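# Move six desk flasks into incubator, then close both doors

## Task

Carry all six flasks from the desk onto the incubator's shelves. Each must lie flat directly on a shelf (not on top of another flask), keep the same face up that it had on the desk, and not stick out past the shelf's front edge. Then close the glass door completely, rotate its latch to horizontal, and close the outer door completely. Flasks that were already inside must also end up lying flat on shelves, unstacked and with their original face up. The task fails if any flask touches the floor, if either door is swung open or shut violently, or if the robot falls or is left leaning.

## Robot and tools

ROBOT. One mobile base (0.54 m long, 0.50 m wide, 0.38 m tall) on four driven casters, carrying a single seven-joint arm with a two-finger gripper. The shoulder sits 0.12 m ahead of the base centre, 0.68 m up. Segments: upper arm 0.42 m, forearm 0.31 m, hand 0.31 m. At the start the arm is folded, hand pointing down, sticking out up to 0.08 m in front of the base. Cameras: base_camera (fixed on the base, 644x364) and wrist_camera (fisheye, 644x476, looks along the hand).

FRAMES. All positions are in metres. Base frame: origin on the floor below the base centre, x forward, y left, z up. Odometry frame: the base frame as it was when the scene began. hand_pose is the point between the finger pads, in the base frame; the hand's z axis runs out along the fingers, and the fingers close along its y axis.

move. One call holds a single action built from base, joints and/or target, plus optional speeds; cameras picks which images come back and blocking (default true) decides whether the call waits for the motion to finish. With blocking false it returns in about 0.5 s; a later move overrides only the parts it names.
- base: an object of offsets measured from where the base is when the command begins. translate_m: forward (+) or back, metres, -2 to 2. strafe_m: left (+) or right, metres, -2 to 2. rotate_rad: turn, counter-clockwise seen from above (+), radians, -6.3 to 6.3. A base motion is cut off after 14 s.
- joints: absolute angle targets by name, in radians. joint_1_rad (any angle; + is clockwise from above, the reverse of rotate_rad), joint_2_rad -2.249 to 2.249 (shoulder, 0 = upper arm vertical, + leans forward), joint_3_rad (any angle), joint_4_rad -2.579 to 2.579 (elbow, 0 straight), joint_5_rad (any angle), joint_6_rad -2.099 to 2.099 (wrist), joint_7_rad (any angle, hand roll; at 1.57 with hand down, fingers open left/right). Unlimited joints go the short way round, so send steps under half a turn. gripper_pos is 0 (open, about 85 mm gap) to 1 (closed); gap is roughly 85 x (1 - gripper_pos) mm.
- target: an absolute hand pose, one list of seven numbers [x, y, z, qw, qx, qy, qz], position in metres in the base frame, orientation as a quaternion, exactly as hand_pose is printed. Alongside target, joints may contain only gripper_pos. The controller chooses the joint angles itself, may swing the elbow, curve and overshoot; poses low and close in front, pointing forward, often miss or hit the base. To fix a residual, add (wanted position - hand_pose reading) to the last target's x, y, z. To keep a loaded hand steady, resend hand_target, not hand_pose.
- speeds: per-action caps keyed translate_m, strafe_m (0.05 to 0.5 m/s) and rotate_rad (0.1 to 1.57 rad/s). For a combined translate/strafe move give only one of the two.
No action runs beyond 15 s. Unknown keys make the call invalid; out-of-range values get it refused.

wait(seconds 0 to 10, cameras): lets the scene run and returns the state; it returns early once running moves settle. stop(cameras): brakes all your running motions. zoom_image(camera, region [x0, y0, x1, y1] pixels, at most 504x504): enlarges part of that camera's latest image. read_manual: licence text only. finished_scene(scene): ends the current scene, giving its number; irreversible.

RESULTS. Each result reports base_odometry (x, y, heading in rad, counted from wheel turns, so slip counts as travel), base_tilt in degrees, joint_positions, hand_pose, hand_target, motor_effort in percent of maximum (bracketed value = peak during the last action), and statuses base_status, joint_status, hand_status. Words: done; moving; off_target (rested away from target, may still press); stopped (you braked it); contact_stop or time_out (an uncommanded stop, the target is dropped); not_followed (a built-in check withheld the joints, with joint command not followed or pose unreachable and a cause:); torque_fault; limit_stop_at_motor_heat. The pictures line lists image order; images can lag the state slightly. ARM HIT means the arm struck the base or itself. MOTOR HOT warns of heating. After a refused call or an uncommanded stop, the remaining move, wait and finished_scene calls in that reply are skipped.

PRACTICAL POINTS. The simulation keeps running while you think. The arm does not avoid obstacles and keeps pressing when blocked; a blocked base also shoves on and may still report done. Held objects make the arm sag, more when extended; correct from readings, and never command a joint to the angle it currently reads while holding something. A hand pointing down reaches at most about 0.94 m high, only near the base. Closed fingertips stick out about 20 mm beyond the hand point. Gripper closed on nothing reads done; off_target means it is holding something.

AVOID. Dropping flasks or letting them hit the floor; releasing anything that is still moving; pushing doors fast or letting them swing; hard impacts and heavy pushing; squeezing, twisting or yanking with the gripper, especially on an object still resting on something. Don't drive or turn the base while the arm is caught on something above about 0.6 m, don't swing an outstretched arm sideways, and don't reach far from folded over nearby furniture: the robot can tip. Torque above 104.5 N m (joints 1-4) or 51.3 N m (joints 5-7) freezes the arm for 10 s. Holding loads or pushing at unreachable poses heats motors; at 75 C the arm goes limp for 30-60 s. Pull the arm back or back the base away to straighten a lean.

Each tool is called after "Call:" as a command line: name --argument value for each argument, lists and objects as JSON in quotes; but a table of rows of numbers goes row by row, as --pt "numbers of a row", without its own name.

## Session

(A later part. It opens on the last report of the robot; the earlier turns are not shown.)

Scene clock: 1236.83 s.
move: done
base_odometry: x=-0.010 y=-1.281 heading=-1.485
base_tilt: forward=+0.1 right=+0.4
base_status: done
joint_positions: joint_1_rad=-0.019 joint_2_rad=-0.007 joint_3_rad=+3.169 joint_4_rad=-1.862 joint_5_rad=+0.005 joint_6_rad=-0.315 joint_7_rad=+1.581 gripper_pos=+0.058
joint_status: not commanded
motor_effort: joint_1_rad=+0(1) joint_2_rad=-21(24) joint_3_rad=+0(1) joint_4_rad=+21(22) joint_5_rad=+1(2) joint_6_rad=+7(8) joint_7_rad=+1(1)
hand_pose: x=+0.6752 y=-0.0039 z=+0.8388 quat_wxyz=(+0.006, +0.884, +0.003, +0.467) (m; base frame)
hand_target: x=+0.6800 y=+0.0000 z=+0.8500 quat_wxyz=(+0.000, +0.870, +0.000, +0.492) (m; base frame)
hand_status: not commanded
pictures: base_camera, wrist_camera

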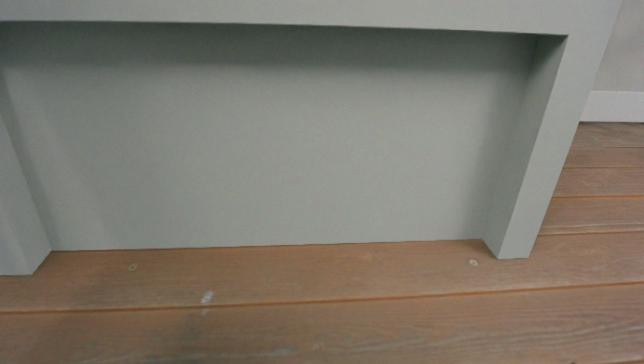

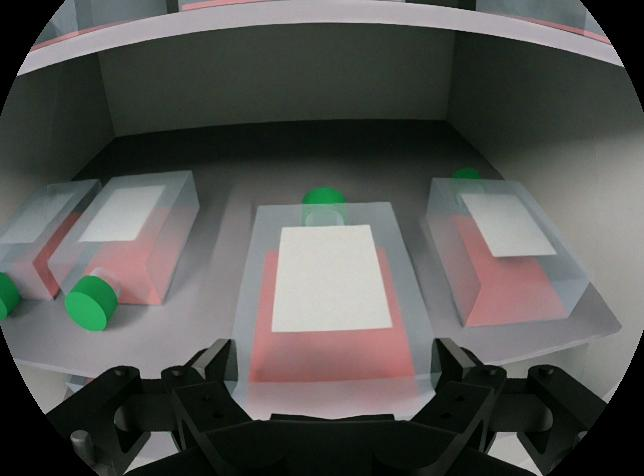

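Call:
move --target '[0.68,0,0.836,0,0.870,0,0.492]' --base '{"strafe_m":0.01}' --cameras '[]'

Call:
move --base '{"translate_m":0.042}' --speeds '{"translate_m":0.08}'

Call:
move --joints '{"gripper_pos":0}' --cameras '[]'

Call:
move --base '{"translate_m":-0.12}' --speeds '{"translate_m":0.1}'

Scene clock: 1241.10 s.
move: done
base_odometry: x=+0.000 y=-1.281 heading=-1.486
base_tilt: forward=+0.2 right=+0.4
base_status: done
joint_positions: joint_1_rad=-0.017 joint_2_rad=-0.003 joint_3_rad=+3.166 joint_4_rad=-1.897 joint_5_rad=+0.005 joint_6_rad=-0.267 joint_7_rad=+1.581 gripper_pos=+0.058
joint_status: not commanded
motor_effort: joint_1_rad=+0(3) joint_2_rad=-21(22) joint_3_rad=+0(3) joint_4_rad=+21(22) joint_5_rad=+1(1) joint_6_rad=+7(8) joint_7_rad=+1(1)
hand_pose: x=+0.6748 y=-0.0028 z=+0.8297 quat_wxyz=(+0.006, +0.882, +0.003, +0.471) (m; base frame)
hand_target: x=+0.6800 y=+0.0000 z=+0.8360 quat_wxyz=(+0.000, +0.870, +0.000, +0.492) (m; base frame)
hand_status: done (0.009 m and 2.9 deg from the pose sent, 0.007 m and 3.4 deg at the start)
pictures: none
No camera images: "cameras" was empty.

Scene clock: 1242.10 s.
move: done
base_odometry: x=+0.004 y=-1.322 heading=-1.485
base_tilt: forward=+0.1 right=+0.4
base_status: done
joint_positions: joint_1_rad=-0.017 joint_2_rad=+0.001 joint_3_rad=+3.166 joint_4_rad=-1.897 joint_5_rad=+0.005 joint_6_rad=-0.266 joint_7_rad=+1.581 gripper_pos=+0.058
joint_status: not commanded
motor_effort: joint_1_rad=+0(2) joint_2_rad=-22(24) joint_3_rad=+0(3) joint_4_rad=+21(22) joint_5_rad=+1(1) joint_6_rad=+7(9) joint_7_rad=+1(1)
hand_pose: x=+0.6755 y=-0.0029 z=+0.8271 quat_wxyz=(+0.006, +0.883, +0.003, +0.469) (m; base frame)
hand_target: x=+0.6800 y=+0.0000 z=+0.8360 quat_wxyz=(+0.000, +0.870, +0.000, +0.492) (m; base frame)
hand_status: not commanded
pictures: base_camera, wrist_camera

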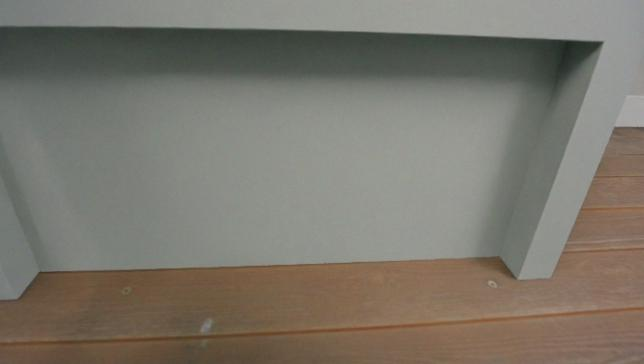

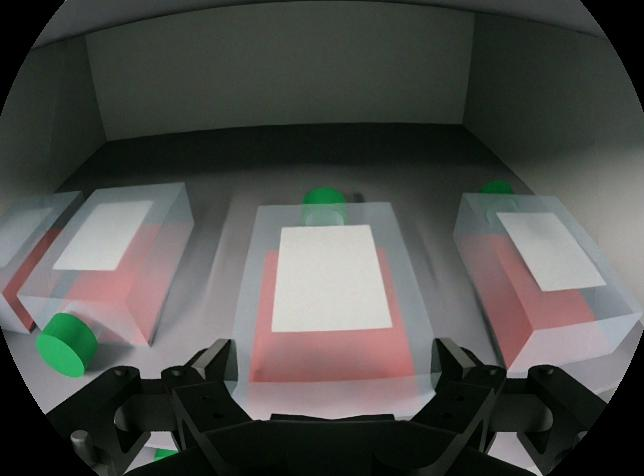

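Scene clock: 1242.97 s.
move: done
base_odometry: x=+0.004 y=-1.322 heading=-1.485
base_tilt: forward=+0.1 right=+0.4
base_status: not commanded
joint_positions: joint_1_rad=-0.017 joint_2_rad=+0.001 joint_3_rad=+3.166 joint_4_rad=-1.897 joint_5_rad=+0.005 joint_6_rad=-0.264 joint_7_rad=+1.581 gripper_pos=+0.000
joint_status: all done
motor_effort: joint_1_rad=+0(0) joint_2_rad=-21(22) joint_3_rad=+0(1) joint_4_rad=+20(21) joint_5_rad=+1(1) joint_6_rad=+7(8) joint_7_rad=+0(1)
hand_pose: x=+0.6758 y=-0.0029 z=+0.8276 quat_wxyz=(+0.006, +0.883, +0.003, +0.470) (m; base frame)
hand_target: x=+0.6800 y=+0.0000 z=+0.8360 quat_wxyz=(+0.000, +0.870, +0.000, +0.492) (m; base frame)
hand_status: not commanded
pictures: none
No camera images: "cameras" was empty.

Scene clock: 1244.67 s.
move: done
base_odometry: x=-0.006 y=-1.203 heading=-1.485
base_tilt: forward=+0.1 right=+0.4
base_status: done
joint_positions: joint_1_rad=-0.017 joint_2_rad=+0.001 joint_3_rad=+3.165 joint_4_rad=-1.897 joint_5_rad=+0.005 joint_6_rad=-0.263 joint_7_rad=+1.581 gripper_pos=+0.000
joint_status: not commanded
motor_effort: joint_1_rad=+0(2) joint_2_rad=-21(24) joint_3_rad=+0(2) joint_4_rad=+21(21) joint_5_rad=+1(1) joint_6_rad=+7(8) joint_7_rad=+1(1)
hand_pose: x=+0.6760 y=-0.0028 z=+0.8280 quat_wxyz=(+0.006, +0.882, +0.003, +0.471) (m; base frame)
hand_target: x=+0.6800 y=+0.0000 z=+0.8360 quat_wxyz=(+0.000, +0.870, +0.000, +0.492) (m; base frame)
hand_status: not commanded
pictures: base_camera, wrist_camera

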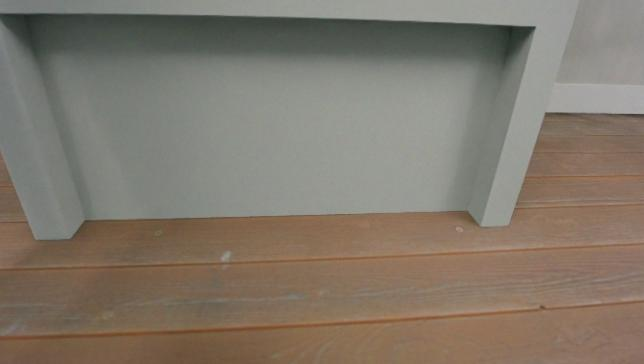

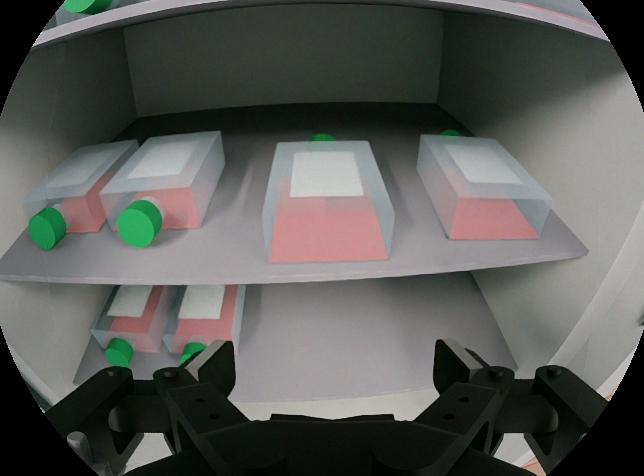

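Call:
move --joints '{"gripper_pos":1}' --cameras '[]'

Call:
move --base '{"translate_m":0.118}' --speeds '{"translate_m":0.07}' --cameras '[]'

Call:
move --base '{"translate_m":-0.15}' --speeds '{"translate_m":0.15}'

Call:
move --base '{"translate_m":-0.87,"strafe_m":-0.2}' --cameras '[]'

Call:
move --base '{"rotate_rad":1.585}' --target '[0.68,0,1.07,0,0.870,0,0.492]' --joints '{"gripper_pos":0}' --cameras '[]'

Call:
move --base '{"translate_m":0.3,"strafe_m":0.85}'

Scene clock: 1248.93 s.
move: done
base_odometry: x=-0.006 y=-1.203 heading=-1.485
base_tilt: forward=+0.1 right=+0.4
base_status: not commanded
joint_positions: joint_1_rad=-0.017 joint_2_rad=+0.001 joint_3_rad=+3.165 joint_4_rad=-1.897 joint_5_rad=+0.005 joint_6_rad=-0.263 joint_7_rad=+1.581 gripper_pos=+0.999
joint_status: all done
motor_effort: joint_1_rad=+0(0) joint_2_rad=-21(21) joint_3_rad=+0(1) joint_4_rad=+21(21) joint_5_rad=+1(2) joint_6_rad=+7(7) joint_7_rad=+1(1)
hand_pose: x=+0.6760 y=-0.0028 z=+0.8280 quat_wxyz=(+0.006, +0.882, +0.003, +0.471) (m; base frame)
hand_target: x=+0.6800 y=+0.0000 z=+0.8360 quat_wxyz=(+0.000, +0.870, +0.000, +0.492) (m; base frame)
hand_status: not commanded
pictures: none
No camera images: "cameras" was empty.

Scene clock: 1251.07 s.
move: done
base_odometry: x=+0.005 y=-1.320 heading=-1.485
base_tilt: forward=+0.1 right=+0.4
base_status: done
joint_positions: joint_1_rad=-0.017 joint_2_rad=+0.001 joint_3_rad=+3.165 joint_4_rad=-1.897 joint_5_rad=+0.005 joint_6_rad=-0.263 joint_7_rad=+1.581 gripper_pos=+0.999
joint_status: not commanded
motor_effort: joint_1_rad=+0(2) joint_2_rad=-21(23) joint_3_rad=+0(2) joint_4_rad=+21(21) joint_5_rad=+1(1) joint_6_rad=+7(8) joint_7_rad=+0(1)
hand_pose: x=+0.6760 y=-0.0027 z=+0.8282 quat_wxyz=(+0.006, +0.882, +0.003, +0.471) (m; base frame)
hand_target: x=+0.6800 y=+0.0000 z=+0.8360 quat_wxyz=(+0.000, +0.870, +0.000, +0.492) (m; base frame)
hand_status: not commanded
pictures: none
No camera images: "cameras" was empty.

Scene clock: 1252.73 s.
move: done
base_odometry: x=-0.008 y=-1.171 heading=-1.485
base_tilt: forward=+0.1 right=+0.4
base_status: done
joint_positions: joint_1_rad=-0.017 joint_2_rad=+0.002 joint_3_rad=+3.165 joint_4_rad=-1.897 joint_5_rad=+0.005 joint_6_rad=-0.262 joint_7_rad=+1.581 gripper_pos=+0.999
joint_status: not commanded
motor_effort: joint_1_rad=+0(2) joint_2_rad=-21(24) joint_3_rad=-1(2) joint_4_rad=+21(21) joint_5_rad=+1(1) joint_6_rad=+7(8) joint_7_rad=+1(1)
hand_pose: x=+0.6762 y=-0.0027 z=+0.8281 quat_wxyz=(+0.006, +0.882, +0.003, +0.471) (m; base frame)
hand_target: x=+0.6800 y=+0.0000 z=+0.8360 quat_wxyz=(+0.000, +0.870, +0.000, +0.492) (m; base frame)
hand_status: not commanded
pictures: base_camera, wrist_camera

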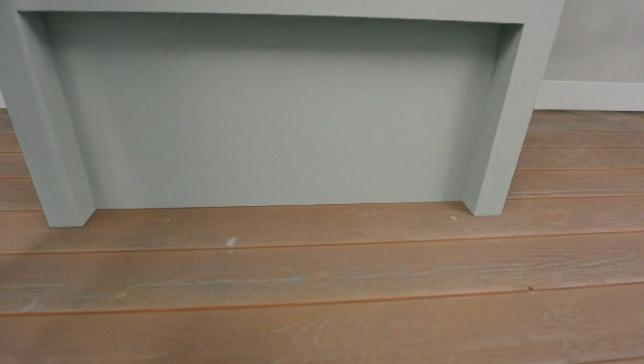

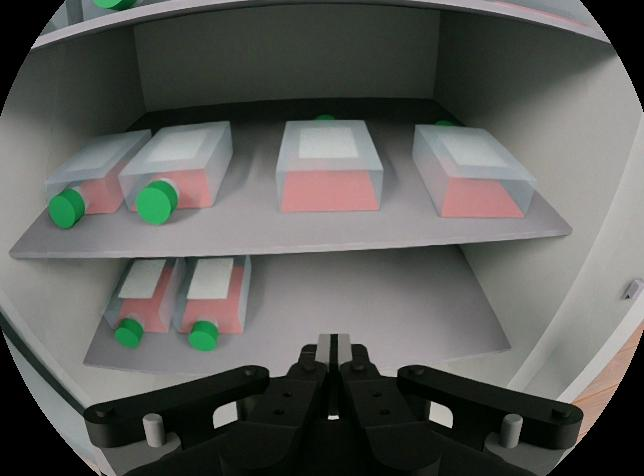

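Scene clock: 1255.80 s.
move: done
base_odometry: x=-0.282 y=-0.321 heading=-1.485
base_tilt: forward=+0.1 right=+0.4
base_status: done
joint_positions: joint_1_rad=-0.017 joint_2_rad=+0.002 joint_3_rad=+3.165 joint_4_rad=-1.897 joint_5_rad=+0.005 joint_6_rad=-0.262 joint_7_rad=+1.581 gripper_pos=+0.999
joint_status: not commanded
motor_effort: joint_1_rad=+0(2) joint_2_rad=-21(23) joint_3_rad=-1(1) joint_4_rad=+20(22) joint_5_rad=+1(1) joint_6_rad=+7(8) joint_7_rad=+1(1)
hand_pose: x=+0.6763 y=-0.0027 z=+0.8282 quat_wxyz=(+0.006, +0.882, +0.004, +0.471) (m; base frame)
hand_target: x=+0.6800 y=+0.0000 z=+0.8360 quat_wxyz=(+0.000, +0.870, +0.000, +0.492) (m; base frame)
hand_status: not commanded
pictures: none
No camera images: "cameras" was empty.

Scene clock: 1258.17 s.
move: done
base_odometry: x=-0.282 y=-0.321 heading=+0.098
base_tilt: forward=+0.1 right=+0.4
base_status: done
joint_positions: joint_1_rad=-0.028 joint_2_rad=+0.020 joint_3_rad=+3.161 joint_4_rad=-1.147 joint_5_rad=+0.005 joint_6_rad=-0.886 joint_7_rad=+1.581 gripper_pos=+0.000
joint_status: all done
motor_effort: joint_1_rad=+0(4) joint_2_rad=-22(26) joint_3_rad=-1(4) joint_4_rad=+20(22) joint_5_rad=+1(2) joint_6_rad=+7(8) joint_7_rad=+1(1)
hand_pose: x=+0.6925 y=+0.0051 z=+1.0818 quat_wxyz=(+0.003, +0.855, +0.008, +0.518) (m; base frame)
hand_target: x=+0.6800 y=+0.0000 z=+1.0700 quat_wxyz=(+0.000, +0.870, +0.000, +0.492) (m; base frame)
hand_status: done (0.018 m and 3.6 deg from the pose sent, 0.242 m and 2.9 deg at the start)
pictures: none
No camera images: "cameras" was empty.

Scene clock: 1261.20 s.
move: done
base_odometry: x=-0.066 y=+0.555 heading=+0.099
base_tilt: forward=+0.1 right=+0.4
base_status: done
joint_positions: joint_1_rad=-0.025 joint_2_rad=+0.020 joint_3_rad=+3.164 joint_4_rad=-1.146 joint_5_rad=+0.005 joint_6_rad=-0.888 joint_7_rad=+1.581 gripper_pos=+0.000
joint_status: not commanded
motor_effort: joint_1_rad=+0(2) joint_2_rad=-21(23) joint_3_rad=+0(3) joint_4_rad=+20(21) joint_5_rad=+1(2) joint_6_rad=+7(8) joint_7_rad=+1(1)
hand_pose: x=+0.6922 y=+0.0022 z=+1.0812 quat_wxyz=(+0.004, +0.856, +0.006, +0.517) (m; base frame)
hand_target: x=+0.6800 y=+0.0000 z=+1.0700 quat_wxyz=(+0.000, +0.870, +0.000, +0.492) (m; base frame)
hand_status: not commanded
pictures: base_camera, wrist_camera

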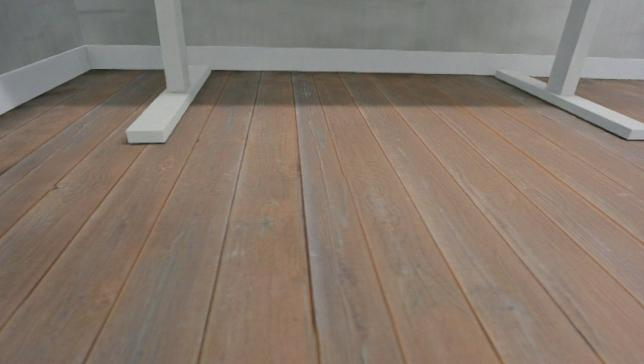

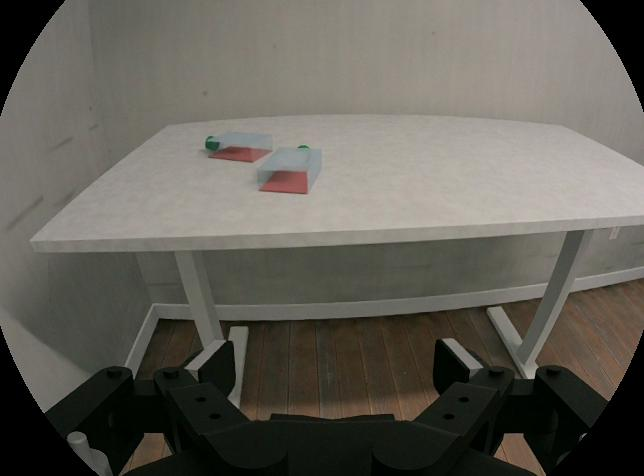

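Call:
move --base '{"translate_m":0.31,"strafe_m":0.188,"rotate_rad":-0.15}' --speeds '{"translate_m":0.25}'

Scene clock: 1270.10 s.
move: done
base_odometry: x=+0.224 y=+0.773 heading=-0.052
base_tilt: forward=+0.1 right=+0.4
base_status: done
joint_positions: joint_1_rad=-0.020 joint_2_rad=+0.024 joint_3_rad=+3.172 joint_4_rad=-1.146 joint_5_rad=+0.005 joint_6_rad=-0.890 joint_7_rad=+1.581 gripper_pos=+0.000
joint_status: not commanded
motor_effort: joint_1_rad=+0(3) joint_2_rad=-22(24) joint_3_rad=-1(3) joint_4_rad=+20(21) joint_5_rad=+1(2) joint_6_rad=+7(8) joint_7_rad=+0(1)
hand_pose: x=+0.6935 y=-0.0055 z=+1.0792 quat_wxyz=(+0.008, +0.857, +0.000, +0.515) (m; base frame)
hand_target: x=+0.6800 y=+0.0000 z=+1.0700 quat_wxyz=(+0.000, +0.870, +0.000, +0.492) (m; base frame)
hand_status: not commanded
pictures: base_camera, wrist_camera

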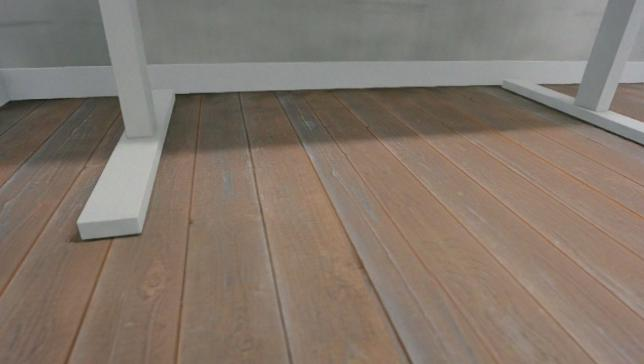

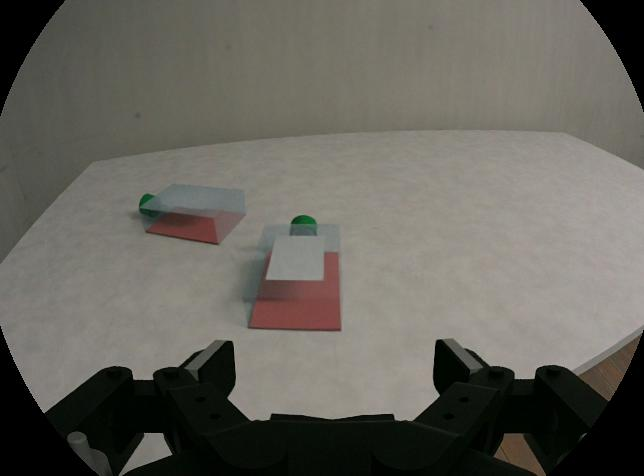

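Call:
move --base '{"translate_m":0.055,"strafe_m":0.034}' --target '[0.70,0,1.006,0,0.870,0,0.492]' --speeds '{"translate_m":0.12}'

Scene clock: 1274.27 s.
move: done
base_odometry: x=+0.281 y=+0.804 heading=-0.052
base_tilt: forward=+0.1 right=+0.4
base_status: done
joint_positions: joint_1_rad=-0.020 joint_2_rad=+0.029 joint_3_rad=+3.171 joint_4_rad=-1.326 joint_5_rad=+0.005 joint_6_rad=-0.814 joint_7_rad=+1.581 gripper_pos=+0.000
joint_status: not commanded
motor_effort: joint_1_rad=+0(2) joint_2_rad=-23(26) joint_3_rad=-1(3) joint_4_rad=+20(23) joint_5_rad=+1(1) joint_6_rad=+7(8) joint_7_rad=+1(1)
hand_pose: x=+0.6958 y=-0.0054 z=+0.9944 quat_wxyz=(+0.008, +0.884, +0.001, +0.467) (m; base frame)
hand_target: x=+0.7000 y=+0.0000 z=+1.0059 quat_wxyz=(+0.000, +0.870, +0.000, +0.492) (m; base frame)
hand_status: done (0.013 m and 3.4 deg from the pose sent, 0.074 m and 3.2 deg at the start)
pictures: base_camera, wrist_camera

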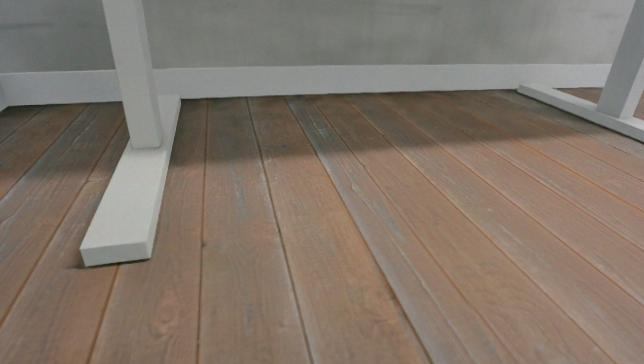

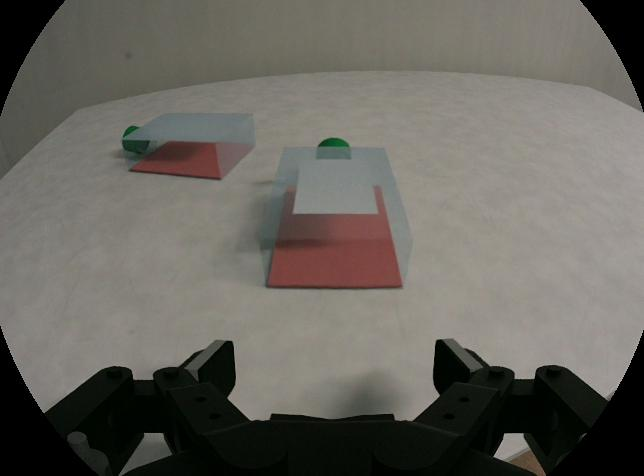

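Call:
move --base '{"translate_m":0.055,"strafe_m":-0.002,"rotate_rad":-0.008}' --speeds '{"translate_m":0.1}' --cameras '["wrist_camera"]'

Call:
zoom_image --camera "wrist_camera" --region '[200, 150, 470, 400]'

Scene clock: 1277.77 s.
move: done
base_odometry: x=+0.336 y=+0.799 heading=-0.059
base_tilt: forward=+0.1 right=+0.4
base_status: done
joint_positions: joint_1_rad=-0.019 joint_2_rad=+0.025 joint_3_rad=+3.171 joint_4_rad=-1.326 joint_5_rad=+0.005 joint_6_rad=-0.812 joint_7_rad=+1.581 gripper_pos=+0.000
joint_status: not commanded
motor_effort: joint_1_rad=+0(3) joint_2_rad=-22(26) joint_3_rad=-1(4) joint_4_rad=+21(22) joint_5_rad=+1(2) joint_6_rad=+7(8) joint_7_rad=+0(1)
hand_pose: x=+0.6948 y=-0.0054 z=+0.9971 quat_wxyz=(+0.007, +0.883, +0.001, +0.470) (m; base frame)
hand_target: x=+0.7000 y=+0.0000 z=+1.0059 quat_wxyz=(+0.000, +0.870, +0.000, +0.492) (m; base frame)
hand_status: not commanded
pictures: wrist_camera

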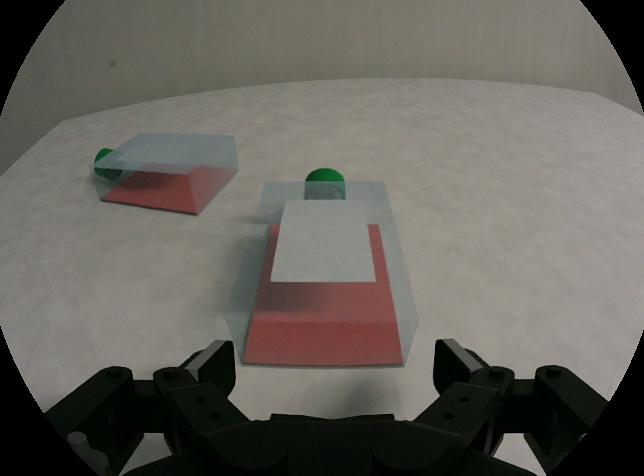

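Scaled by 1.867.

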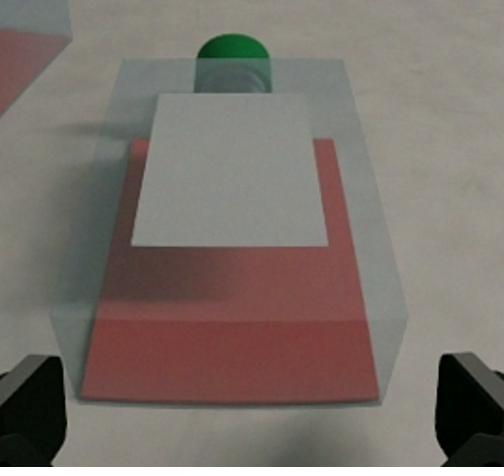

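Call:
move --base '{"strafe_m":0.016,"rotate_rad":-0.015}' --speeds '{"strafe_m":0.08}' --cameras '["wrist_camera"]'

Call:
zoom_image --camera "wrist_camera" --region '[200, 150, 470, 400]'

Scene clock: 1280.70 s.
move: done
base_odometry: x=+0.337 y=+0.815 heading=-0.075
base_tilt: forward=+0.1 right=+0.4
base_status: done
joint_positions: joint_1_rad=-0.019 joint_2_rad=+0.025 joint_3_rad=+3.169 joint_4_rad=-1.326 joint_5_rad=+0.005 joint_6_rad=-0.812 joint_7_rad=+1.581 gripper_pos=+0.000
joint_status: not commanded
motor_effort: joint_1_rad=+1(5) joint_2_rad=-22(24) joint_3_rad=+0(4) joint_4_rad=+21(21) joint_5_rad=+1(2) joint_6_rad=+7(7) joint_7_rad=+1(1)
hand_pose: x=+0.6948 y=-0.0043 z=+0.9971 quat_wxyz=(+0.007, +0.883, +0.002, +0.470) (m; base frame)
hand_target: x=+0.7000 y=+0.0000 z=+1.0059 quat_wxyz=(+0.000, +0.870, +0.000, +0.492) (m; base frame)
hand_status: not commanded
pictures: wrist_camera

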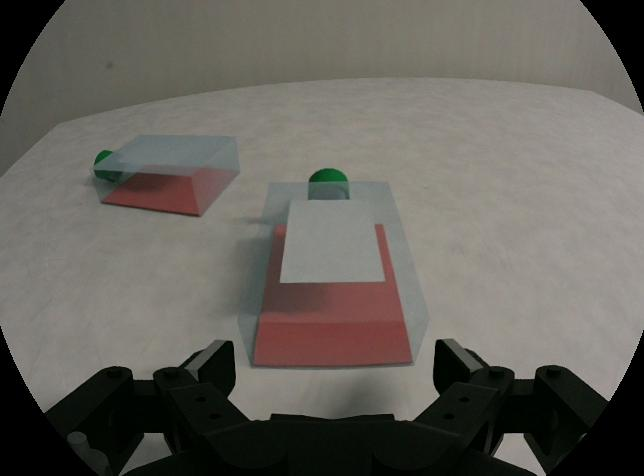

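Scaled by 1.867.

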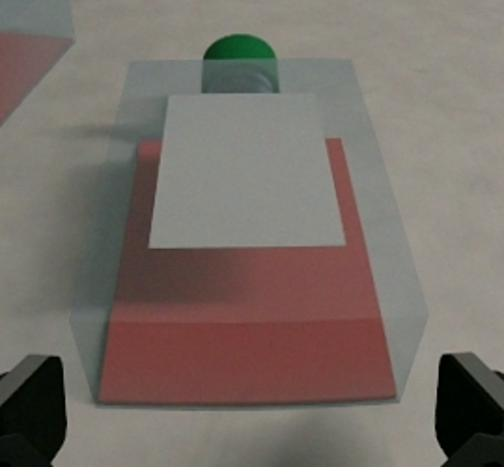

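Call:
move --base '{"translate_m":0.025}' --speeds '{"translate_m":0.06}' --cameras '["wrist_camera"]'

Scene clock: 1284.23 s.
move: done
base_odometry: x=+0.362 y=+0.814 heading=-0.074
base_tilt: forward=+0.1 right=+0.4
base_status: done
joint_positions: joint_1_rad=-0.019 joint_2_rad=+0.023 joint_3_rad=+3.169 joint_4_rad=-1.326 joint_5_rad=+0.005 joint_6_rad=-0.812 joint_7_rad=+1.581 gripper_pos=+0.000
joint_status: not commanded
motor_effort: joint_1_rad=+0(1) joint_2_rad=-22(25) joint_3_rad=+0(1) joint_4_rad=+21(22) joint_5_rad=+1(1) joint_6_rad=+7(8) joint_7_rad=+0(1)
hand_pose: x=+0.6943 y=-0.0043 z=+0.9982 quat_wxyz=(+0.007, +0.882, +0.002, +0.471) (m; base frame)
hand_target: x=+0.7000 y=+0.0000 z=+1.0059 quat_wxyz=(+0.000, +0.870, +0.000, +0.492) (m; base frame)
hand_status: not commanded
pictures: wrist_camera

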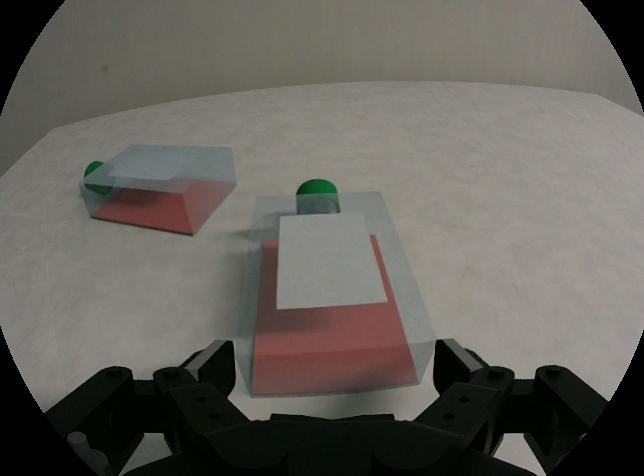

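Call:
move --base '{"translate_m":-0.02,"strafe_m":-0.045,"rotate_rad":0.06}' --speeds '{"translate_m":0.1}' --cameras '[]'

Call:
move --base '{"translate_m":0.01}' --speeds '{"translate_m":0.06}' --cameras '["wrist_camera"]'

Call:
zoom_image --camera "wrist_camera" --region '[200, 150, 470, 400]'

Scene clock: 1293.07 s.
move: done
base_odometry: x=+0.339 y=+0.770 heading=-0.014
base_tilt: forward=+0.1 right=+0.4
base_status: done
joint_positions: joint_1_rad=-0.018 joint_2_rad=+0.023 joint_3_rad=+3.167 joint_4_rad=-1.326 joint_5_rad=+0.005 joint_6_rad=-0.812 joint_7_rad=+1.581 gripper_pos=+0.000
joint_status: not commanded
motor_effort: joint_1_rad=+0(2) joint_2_rad=-22(25) joint_3_rad=+0(2) joint_4_rad=+21(22) joint_5_rad=+1(2) joint_6_rad=+7(8) joint_7_rad=+1(1)
hand_pose: x=+0.6941 y=-0.0039 z=+0.9986 quat_wxyz=(+0.007, +0.882, +0.002, +0.471) (m; base frame)
hand_target: x=+0.7000 y=+0.0000 z=+1.0059 quat_wxyz=(+0.000, +0.870, +0.000, +0.492) (m; base frame)
hand_status: not commanded
pictures: none
No camera images: "cameras" was empty.

Scene clock: 1293.70 s.
move: done
base_odometry: x=+0.349 y=+0.770 heading=-0.014
base_tilt: forward=+0.1 right=+0.4
base_status: done
joint_positions: joint_1_rad=-0.018 joint_2_rad=+0.023 joint_3_rad=+3.167 joint_4_rad=-1.327 joint_5_rad=+0.005 joint_6_rad=-0.811 joint_7_rad=+1.581 gripper_pos=+0.000
joint_status: not commanded
motor_effort: joint_1_rad=+0(1) joint_2_rad=-22(26) joint_3_rad=-1(1) joint_4_rad=+21(22) joint_5_rad=+0(1) joint_6_rad=+7(8) joint_7_rad=+1(1)
hand_pose: x=+0.6945 y=-0.0039 z=+0.9983 quat_wxyz=(+0.007, +0.882, +0.002, +0.471) (m; base frame)
hand_target: x=+0.7000 y=+0.0000 z=+1.0059 quat_wxyz=(+0.000, +0.870, +0.000, +0.492) (m; base frame)
hand_status: not commanded
pictures: wrist_camera

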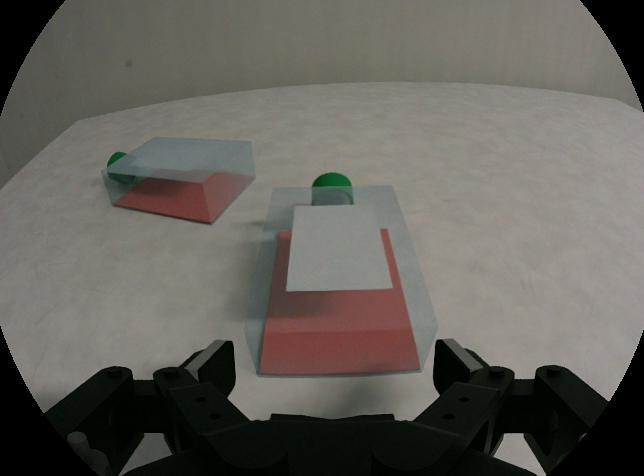

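Scaled by 1.867.

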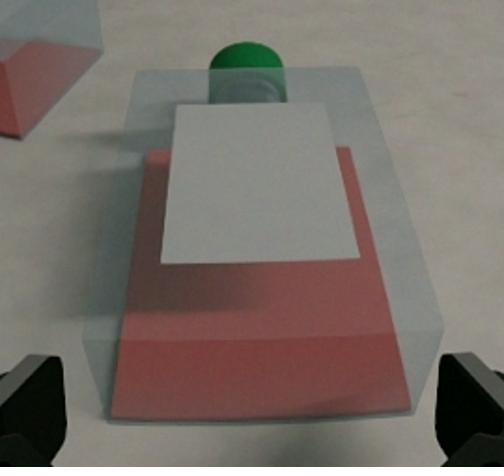

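Call:
move --base '{"translate_m":-0.015,"strafe_m":-0.008,"rotate_rad":0.008}' --speeds '{"translate_m":0.1}' --cameras '[]'

Call:
move --base '{"translate_m":0.012}' --speeds '{"translate_m":0.06}' --cameras '["wrist_camera"]'

Call:
zoom_image --camera "wrist_camera" --region '[200, 150, 470, 400]'

Scene clock: 1297.90 s.
move: done
base_odometry: x=+0.334 y=+0.762 heading=-0.006
base_tilt: forward=+0.1 right=+0.4
base_status: done
joint_positions: joint_1_rad=-0.018 joint_2_rad=+0.020 joint_3_rad=+3.167 joint_4_rad=-1.327 joint_5_rad=+0.005 joint_6_rad=-0.809 joint_7_rad=+1.581 gripper_pos=+0.000
joint_status: not commanded
motor_effort: joint_1_rad=+0(3) joint_2_rad=-23(27) joint_3_rad=-1(2) joint_4_rad=+22(23) joint_5_rad=+1(1) joint_6_rad=+7(7) joint_7_rad=+1(1)
hand_pose: x=+0.6937 y=-0.0036 z=+1.0001 quat_wxyz=(+0.007, +0.881, +0.002, +0.473) (m; base frame)
hand_target: x=+0.7000 y=+0.0000 z=+1.0059 quat_wxyz=(+0.000, +0.870, +0.000, +0.492) (m; base frame)
hand_status: not commanded
pictures: none
No camera images: "cameras" was empty.

Scene clock: 1298.57 s.
move: done
base_odometry: x=+0.345 y=+0.762 heading=-0.007
base_tilt: forward=+0.2 right=+0.4
base_status: done
joint_positions: joint_1_rad=-0.018 joint_2_rad=+0.023 joint_3_rad=+3.167 joint_4_rad=-1.327 joint_5_rad=+0.005 joint_6_rad=-0.808 joint_7_rad=+1.581 gripper_pos=+0.000
joint_status: not commanded
motor_effort: joint_1_rad=+0(2) joint_2_rad=-22(25) joint_3_rad=+0(1) joint_4_rad=+21(22) joint_5_rad=+1(1) joint_6_rad=+7(8) joint_7_rad=+0(1)
hand_pose: x=+0.6946 y=-0.0036 z=+0.9989 quat_wxyz=(+0.007, +0.881, +0.002, +0.472) (m; base frame)
hand_target: x=+0.7000 y=+0.0000 z=+1.0059 quat_wxyz=(+0.000, +0.870, +0.000, +0.492) (m; base frame)
hand_status: not commanded
pictures: wrist_camera

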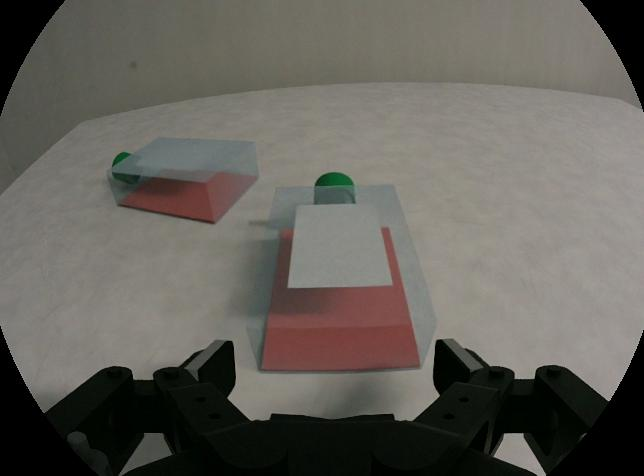

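Scaled by 1.867.

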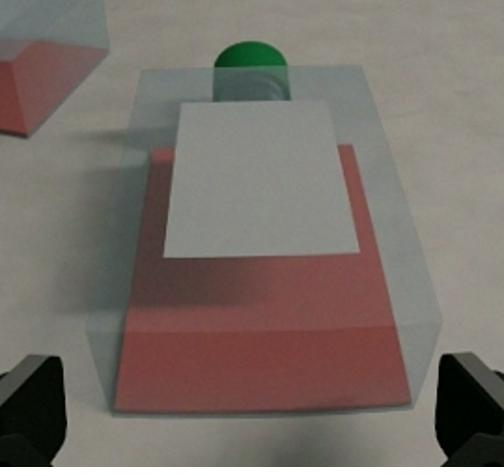

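Call:
move --base '{"translate_m":-0.01,"strafe_m":-0.0025}' --speeds '{"translate_m":0.06}' --cameras '[]'

Call:
move --base '{"translate_m":0.012}' --speeds '{"translate_m":0.06}' --cameras '["wrist_camera"]'

Call:
zoom_image --camera "wrist_camera" --region '[200, 150, 470, 400]'

Scene clock: 1302.13 s.
move: done
base_odometry: x=+0.336 y=+0.760 heading=-0.006
base_tilt: forward=+0.1 right=+0.4
base_status: done
joint_positions: joint_1_rad=-0.018 joint_2_rad=+0.021 joint_3_rad=+3.167 joint_4_rad=-1.327 joint_5_rad=+0.005 joint_6_rad=-0.808 joint_7_rad=+1.581 gripper_pos=+0.000
joint_status: not commanded
motor_effort: joint_1_rad=+0(1) joint_2_rad=-22(27) joint_3_rad=-1(2) joint_4_rad=+21(23) joint_5_rad=+1(1) joint_6_rad=+7(7) joint_7_rad=+1(1)
hand_pose: x=+0.6941 y=-0.0036 z=+1.0000 quat_wxyz=(+0.007, +0.881, +0.002, +0.473) (m; base frame)
hand_target: x=+0.7000 y=+0.0000 z=+1.0059 quat_wxyz=(+0.000, +0.870, +0.000, +0.492) (m; base frame)
hand_status: not commanded
pictures: none
No camera images: "cameras" was empty.

Scene clock: 1302.80 s.
move: done
base_odometry: x=+0.347 y=+0.760 heading=-0.007
base_tilt: forward=+0.2 right=+0.4
base_status: done
joint_positions: joint_1_rad=-0.018 joint_2_rad=+0.022 joint_3_rad=+3.167 joint_4_rad=-1.328 joint_5_rad=+0.005 joint_6_rad=-0.807 joint_7_rad=+1.581 gripper_pos=+0.000
joint_status: not commanded
motor_effort: joint_1_rad=+0(1) joint_2_rad=-22(25) joint_3_rad=-1(1) joint_4_rad=+21(22) joint_5_rad=+1(1) joint_6_rad=+7(7) joint_7_rad=+0(1)
hand_pose: x=+0.6948 y=-0.0036 z=+0.9992 quat_wxyz=(+0.007, +0.881, +0.002, +0.473) (m; base frame)
hand_target: x=+0.7000 y=+0.0000 z=+1.0059 quat_wxyz=(+0.000, +0.870, +0.000, +0.492) (m; base frame)
hand_status: not commanded
pictures: wrist_camera

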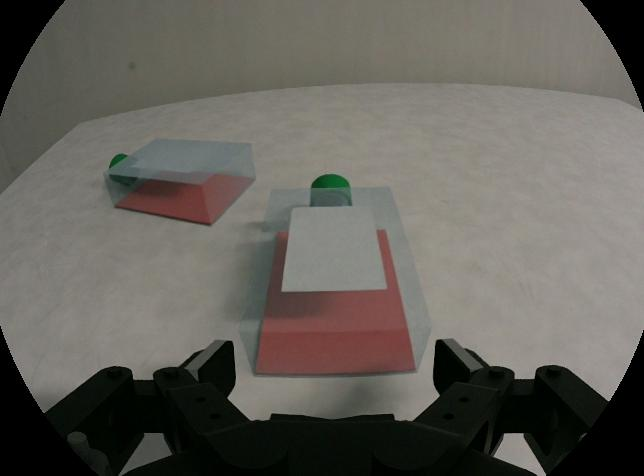

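Scaled by 1.867.

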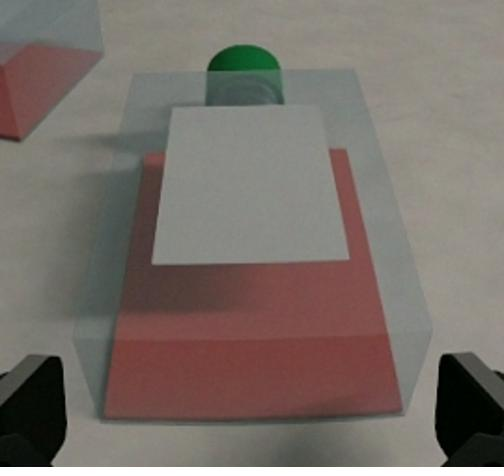

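Call:
move --base '{"translate_m":0.02}' --speeds '{"translate_m":0.06}' --cameras '["wrist_camera"]'

Scene clock: 1306.27 s.
move: done
base_odometry: x=+0.368 y=+0.759 heading=-0.007
base_tilt: forward=+0.2 right=+0.4
base_status: done
joint_positions: joint_1_rad=-0.018 joint_2_rad=+0.022 joint_3_rad=+3.167 joint_4_rad=-1.328 joint_5_rad=+0.005 joint_6_rad=-0.807 joint_7_rad=+1.581 gripper_pos=+0.000
joint_status: not commanded
motor_effort: joint_1_rad=+0(1) joint_2_rad=-22(25) joint_3_rad=+0(1) joint_4_rad=+21(22) joint_5_rad=+1(1) joint_6_rad=+7(7) joint_7_rad=+1(1)
hand_pose: x=+0.6947 y=-0.0036 z=+0.9993 quat_wxyz=(+0.007, +0.881, +0.002, +0.473) (m; base frame)
hand_target: x=+0.7000 y=+0.0000 z=+1.0059 quat_wxyz=(+0.000, +0.870, +0.000, +0.492) (m; base frame)
hand_status: not commanded
pictures: wrist_camera

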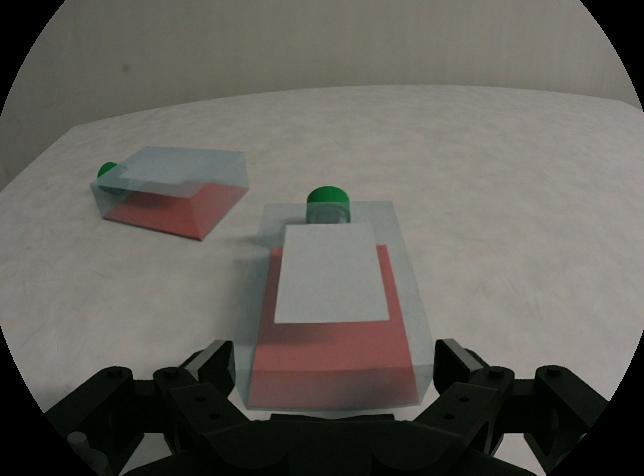

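Call:
move --base '{"translate_m":0.01}' --speeds '{"translate_m":0.06}' --cameras '[]'

Call:
move --joints '{"gripper_pos":0.15}' --cameras '["wrist_camera"]'

Scene clock: 1309.80 s.
move: done
base_odometry: x=+0.378 y=+0.759 heading=-0.007
base_tilt: forward=+0.1 right=+0.4
base_status: done
joint_positions: joint_1_rad=-0.018 joint_2_rad=+0.024 joint_3_rad=+3.167 joint_4_rad=-1.328 joint_5_rad=+0.005 joint_6_rad=-0.807 joint_7_rad=+1.581 gripper_pos=+0.000
joint_status: not commanded
motor_effort: joint_1_rad=+0(2) joint_2_rad=-22(26) joint_3_rad=+0(2) joint_4_rad=+20(21) joint_5_rad=+1(1) joint_6_rad=+7(8) joint_7_rad=+0(1)
hand_pose: x=+0.6954 y=-0.0036 z=+0.9982 quat_wxyz=(+0.007, +0.882, +0.002, +0.472) (m; base frame)
hand_target: x=+0.7000 y=+0.0000 z=+1.0059 quat_wxyz=(+0.000, +0.870, +0.000, +0.492) (m; base frame)
hand_status: not commanded
pictures: none
No camera images: "cameras" was empty.

Scene clock: 1310.37 s.
move: off_target
base_odometry: x=+0.378 y=+0.759 heading=-0.007
base_tilt: forward=+0.1 right=+0.4
base_status: not commanded
joint_positions: joint_1_rad=-0.018 joint_2_rad=+0.023 joint_3_rad=+3.167 joint_4_rad=-1.328 joint_5_rad=+0.005 joint_6_rad=-0.804 joint_7_rad=+1.581 gripper_pos=+0.060
joint_status: gripper_pos off_target (ended at +0.060, target +0.150)
motor_effort: joint_1_rad=+0(1) joint_2_rad=-21(23) joint_3_rad=+0(1) joint_4_rad=+20(22) joint_5_rad=+1(1) joint_6_rad=+7(8) joint_7_rad=+1(1)
hand_pose: x=+0.6953 y=-0.0036 z=+0.9993 quat_wxyz=(+0.007, +0.881, +0.002, +0.473) (m; base frame)
hand_target: x=+0.7000 y=+0.0000 z=+1.0059 quat_wxyz=(+0.000, +0.870, +0.000, +0.492) (m; base frame)
hand_status: not commanded
pictures: wrist_camera

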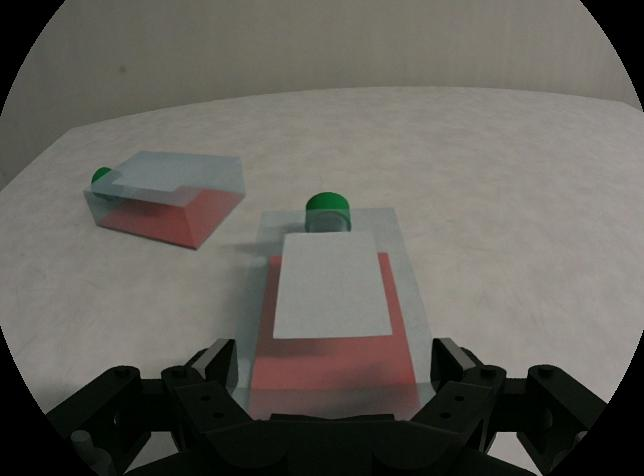

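Call:
move --joints '{"gripper_pos":0.6}' --cameras '[]'

Call:
move --target '[0.68,0,1.07,0,0.870,0,0.492]' --cameras '[]'

Call:
move --base '{"translate_m":-0.69,"strafe_m":-1.08}' --speeds '{"translate_m":0.45}' --cameras '[]'

Call:
move --base '{"rotate_rad":-1.479}' --speeds '{"rotate_rad":1.0}' --cameras '["base_camera"]'

Call:
move --base '{"translate_m":0.75,"strafe_m":0.075}' --speeds '{"translate_m":0.35}' --target '[0.68,0,0.725,0,0.870,0,0.492]'

Scene clock: 1314.77 s.
move: off_target
base_odometry: x=+0.378 y=+0.759 heading=-0.007
base_tilt: forward=+0.1 right=+0.4
base_status: not commanded
joint_positions: joint_1_rad=-0.018 joint_2_rad=+0.023 joint_3_rad=+3.167 joint_4_rad=-1.328 joint_5_rad=+0.005 joint_6_rad=-0.804 joint_7_rad=+1.581 gripper_pos=+0.060
joint_status: gripper_pos off_target (ended at +0.060, target +0.600)
motor_effort: joint_1_rad=+0(1) joint_2_rad=-22(22) joint_3_rad=+0(1) joint_4_rad=+20(21) joint_5_rad=+2(2) joint_6_rad=+7(7) joint_7_rad=+1(1)
hand_pose: x=+0.6953 y=-0.0036 z=+0.9993 quat_wxyz=(+0.007, +0.881, +0.002, +0.473) (m; base frame)
hand_target: x=+0.7000 y=+0.0000 z=+1.0059 quat_wxyz=(+0.000, +0.870, +0.000, +0.492) (m; base frame)
hand_status: not commanded
pictures: none
No camera images: "cameras" was empty.

Scene clock: 1316.00 s.
move: done
base_odometry: x=+0.378 y=+0.759 heading=-0.007
base_tilt: forward=+0.2 right=+0.4
base_status: not commanded
joint_positions: joint_1_rad=-0.018 joint_2_rad=+0.025 joint_3_rad=+3.167 joint_4_rad=-1.148 joint_5_rad=+0.005 joint_6_rad=-0.893 joint_7_rad=+1.581 gripper_pos=+0.060
joint_status: not commanded
motor_effort: joint_1_rad=+0(0) joint_2_rad=-22(25) joint_3_rad=+0(1) joint_4_rad=+21(23) joint_5_rad=+0(1) joint_6_rad=+8(9) joint_7_rad=+0(1)
hand_pose: x=+0.6936 y=-0.0036 z=+1.0758 quat_wxyz=(+0.007, +0.859, +0.002, +0.512) (m; base frame)
hand_target: x=+0.6800 y=+0.0000 z=+1.0699 quat_wxyz=(+0.000, +0.870, +0.000, +0.492) (m; base frame)
hand_status: done (0.015 m and 2.7 deg from the pose sent, 0.072 m and 2.6 deg at the start)
pictures: none
No camera images: "cameras" was empty.

Scene clock: 1319.97 s.
move: done
base_odometry: x=-0.320 y=-0.316 heading=-0.007
base_tilt: forward=+0.2 right=+0.4
base_status: done
joint_positions: joint_1_rad=-0.020 joint_2_rad=+0.028 joint_3_rad=+3.167 joint_4_rad=-1.148 joint_5_rad=+0.005 joint_6_rad=-0.895 joint_7_rad=+1.581 gripper_pos=+0.060
joint_status: not commanded
motor_effort: joint_1_rad=+0(3) joint_2_rad=-23(26) joint_3_rad=-1(2) joint_4_rad=+21(22) joint_5_rad=+1(2) joint_6_rad=+8(9) joint_7_rad=+1(1)
hand_pose: x=+0.6942 y=-0.0025 z=+1.0741 quat_wxyz=(+0.007, +0.860, +0.003, +0.510) (m; base frame)
hand_target: x=+0.6800 y=+0.0000 z=+1.0699 quat_wxyz=(+0.000, +0.870, +0.000, +0.492) (m; base frame)
hand_status: not commanded
pictures: none
No camera images: "cameras" was empty.

Scene clock: 1322.40 s.
move: done
base_odometry: x=-0.320 y=-0.316 heading=-1.484
base_tilt: forward=+0.1 right=+0.4
base_status: done
joint_positions: joint_1_rad=-0.020 joint_2_rad=+0.028 joint_3_rad=+3.170 joint_4_rad=-1.148 joint_5_rad=+0.005 joint_6_rad=-0.895 joint_7_rad=+1.581 gripper_pos=+0.060
joint_status: not commanded
motor_effort: joint_1_rad=+0(3) joint_2_rad=-23(25) joint_3_rad=-1(3) joint_4_rad=+21(22) joint_5_rad=+1(2) joint_6_rad=+8(8) joint_7_rad=+0(1)
hand_pose: x=+0.6943 y=-0.0043 z=+1.0740 quat_wxyz=(+0.007, +0.860, +0.001, +0.510) (m; base frame)
hand_target: x=+0.6800 y=+0.0000 z=+1.0699 quat_wxyz=(+0.000, +0.870, +0.000, +0.492) (m; base frame)
hand_status: not commanded
pictures: base_camera

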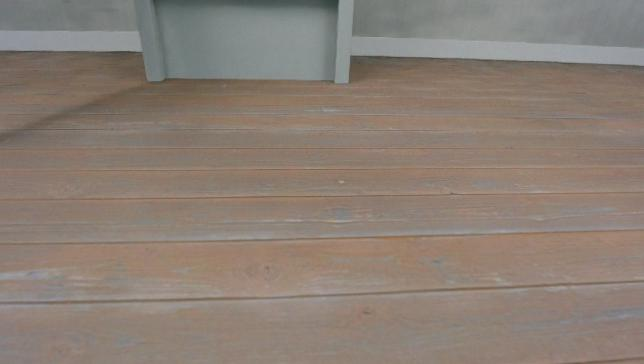

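Scene clock: 1325.53 s.
move: done
base_odometry: x=-0.181 y=-1.057 heading=-1.485
base_tilt: forward=+0.1 right=+0.4
base_status: done
joint_positions: joint_1_rad=-0.008 joint_2_rad=+0.154 joint_3_rad=+3.156 joint_4_rad=-2.140 joint_5_rad=+0.005 joint_6_rad=+0.127 joint_7_rad=+1.581 gripper_pos=+0.060
joint_status: not commanded
motor_effort: joint_1_rad=+0(1) joint_2_rad=-24(28) joint_3_rad=+0(2) joint_4_rad=+18(23) joint_5_rad=+1(2) joint_6_rad=+8(9) joint_7_rad=+0(1)
hand_pose: x=+0.6771 y=-0.0017 z=+0.7150 quat_wxyz=(+0.006, +0.883, +0.005, +0.468) (m; base frame)
hand_target: x=+0.6800 y=+0.0000 z=+0.7250 quat_wxyz=(+0.000, +0.870, +0.000, +0.492) (m; base frame)
hand_status: done (0.011 m and 3.2 deg from the pose sent, 0.349 m and 2.5 deg at the start)
pictures: base_camera, wrist_camera

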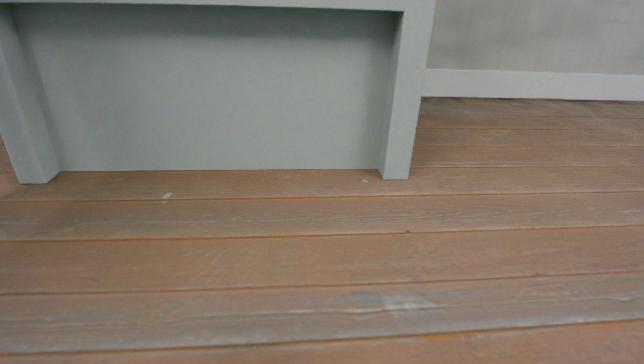

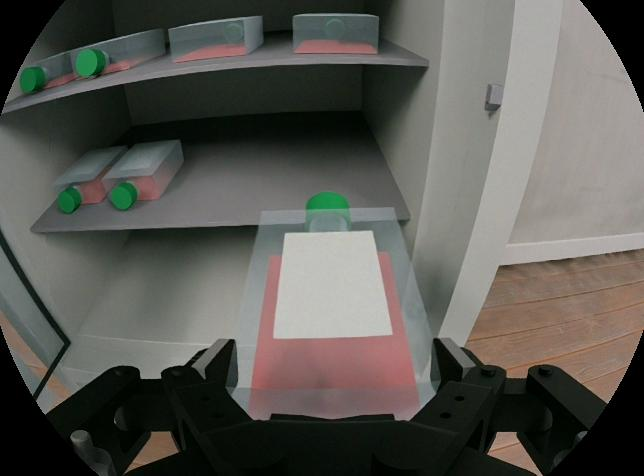

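Call:
move --base '{"translate_m":0.16}' --speeds '{"translate_m":0.2}' --cameras '[]'

Call:
move --target '[0.68,0,0.685,0,0.870,0,0.492]'

Scene clock: 1329.83 s.
move: done
base_odometry: x=-0.167 y=-1.217 heading=-1.485
base_tilt: forward=+0.1 right=+0.4
base_status: done
joint_positions: joint_1_rad=-0.007 joint_2_rad=+0.157 joint_3_rad=+3.155 joint_4_rad=-2.143 joint_5_rad=+0.005 joint_6_rad=+0.129 joint_7_rad=+1.581 gripper_pos=+0.060
joint_status: not commanded
motor_effort: joint_1_rad=+0(1) joint_2_rad=-24(26) joint_3_rad=+0(1) joint_4_rad=+18(19) joint_5_rad=+0(1) joint_6_rad=+8(8) joint_7_rad=+1(1)
hand_pose: x=+0.6763 y=-0.0019 z=+0.7122 quat_wxyz=(+0.006, +0.884, +0.005, +0.467) (m; base frame)
hand_target: x=+0.6800 y=+0.0000 z=+0.7250 quat_wxyz=(+0.000, +0.870, +0.000, +0.492) (m; base frame)
hand_status: not commanded
pictures: none
No camera images: "cameras" was empty.

Scene clock: 1331.03 s.
move: done
base_odometry: x=-0.167 y=-1.217 heading=-1.485
base_tilt: forward=+0.1 right=+0.4
base_status: not commanded
joint_positions: joint_1_rad=-0.007 joint_2_rad=+0.243 joint_3_rad=+3.155 joint_4_rad=-2.212 joint_5_rad=+0.005 joint_6_rad=+0.282 joint_7_rad=+1.581 gripper_pos=+0.060
joint_status: not commanded
motor_effort: joint_1_rad=+0(0) joint_2_rad=-25(28) joint_3_rad=-1(1) joint_4_rad=+15(18) joint_5_rad=+0(1) joint_6_rad=+8(9) joint_7_rad=+1(1)
hand_pose: x=+0.6760 y=-0.0017 z=+0.6703 quat_wxyz=(+0.006, +0.885, +0.005, +0.465) (m; base frame)
hand_target: x=+0.6800 y=+0.0000 z=+0.6850 quat_wxyz=(+0.000, +0.870, +0.000, +0.492) (m; base frame)
hand_status: done (0.015 m and 3.6 deg from the pose sent, 0.027 m and 3.5 deg at the start)
pictures: base_camera, wrist_camera

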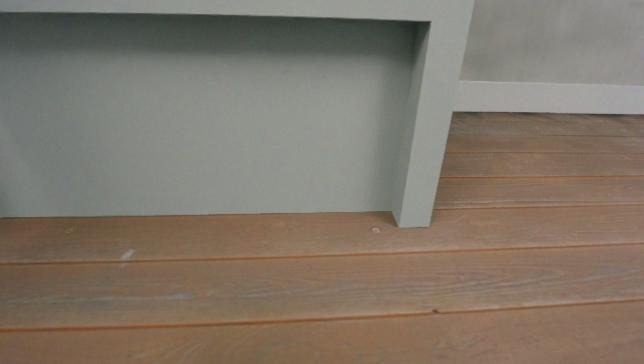

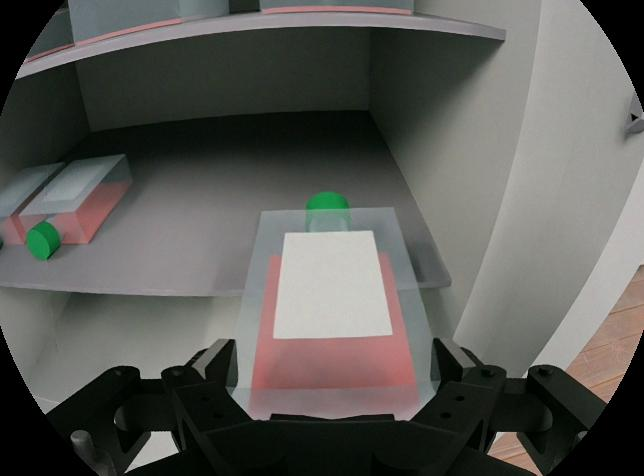

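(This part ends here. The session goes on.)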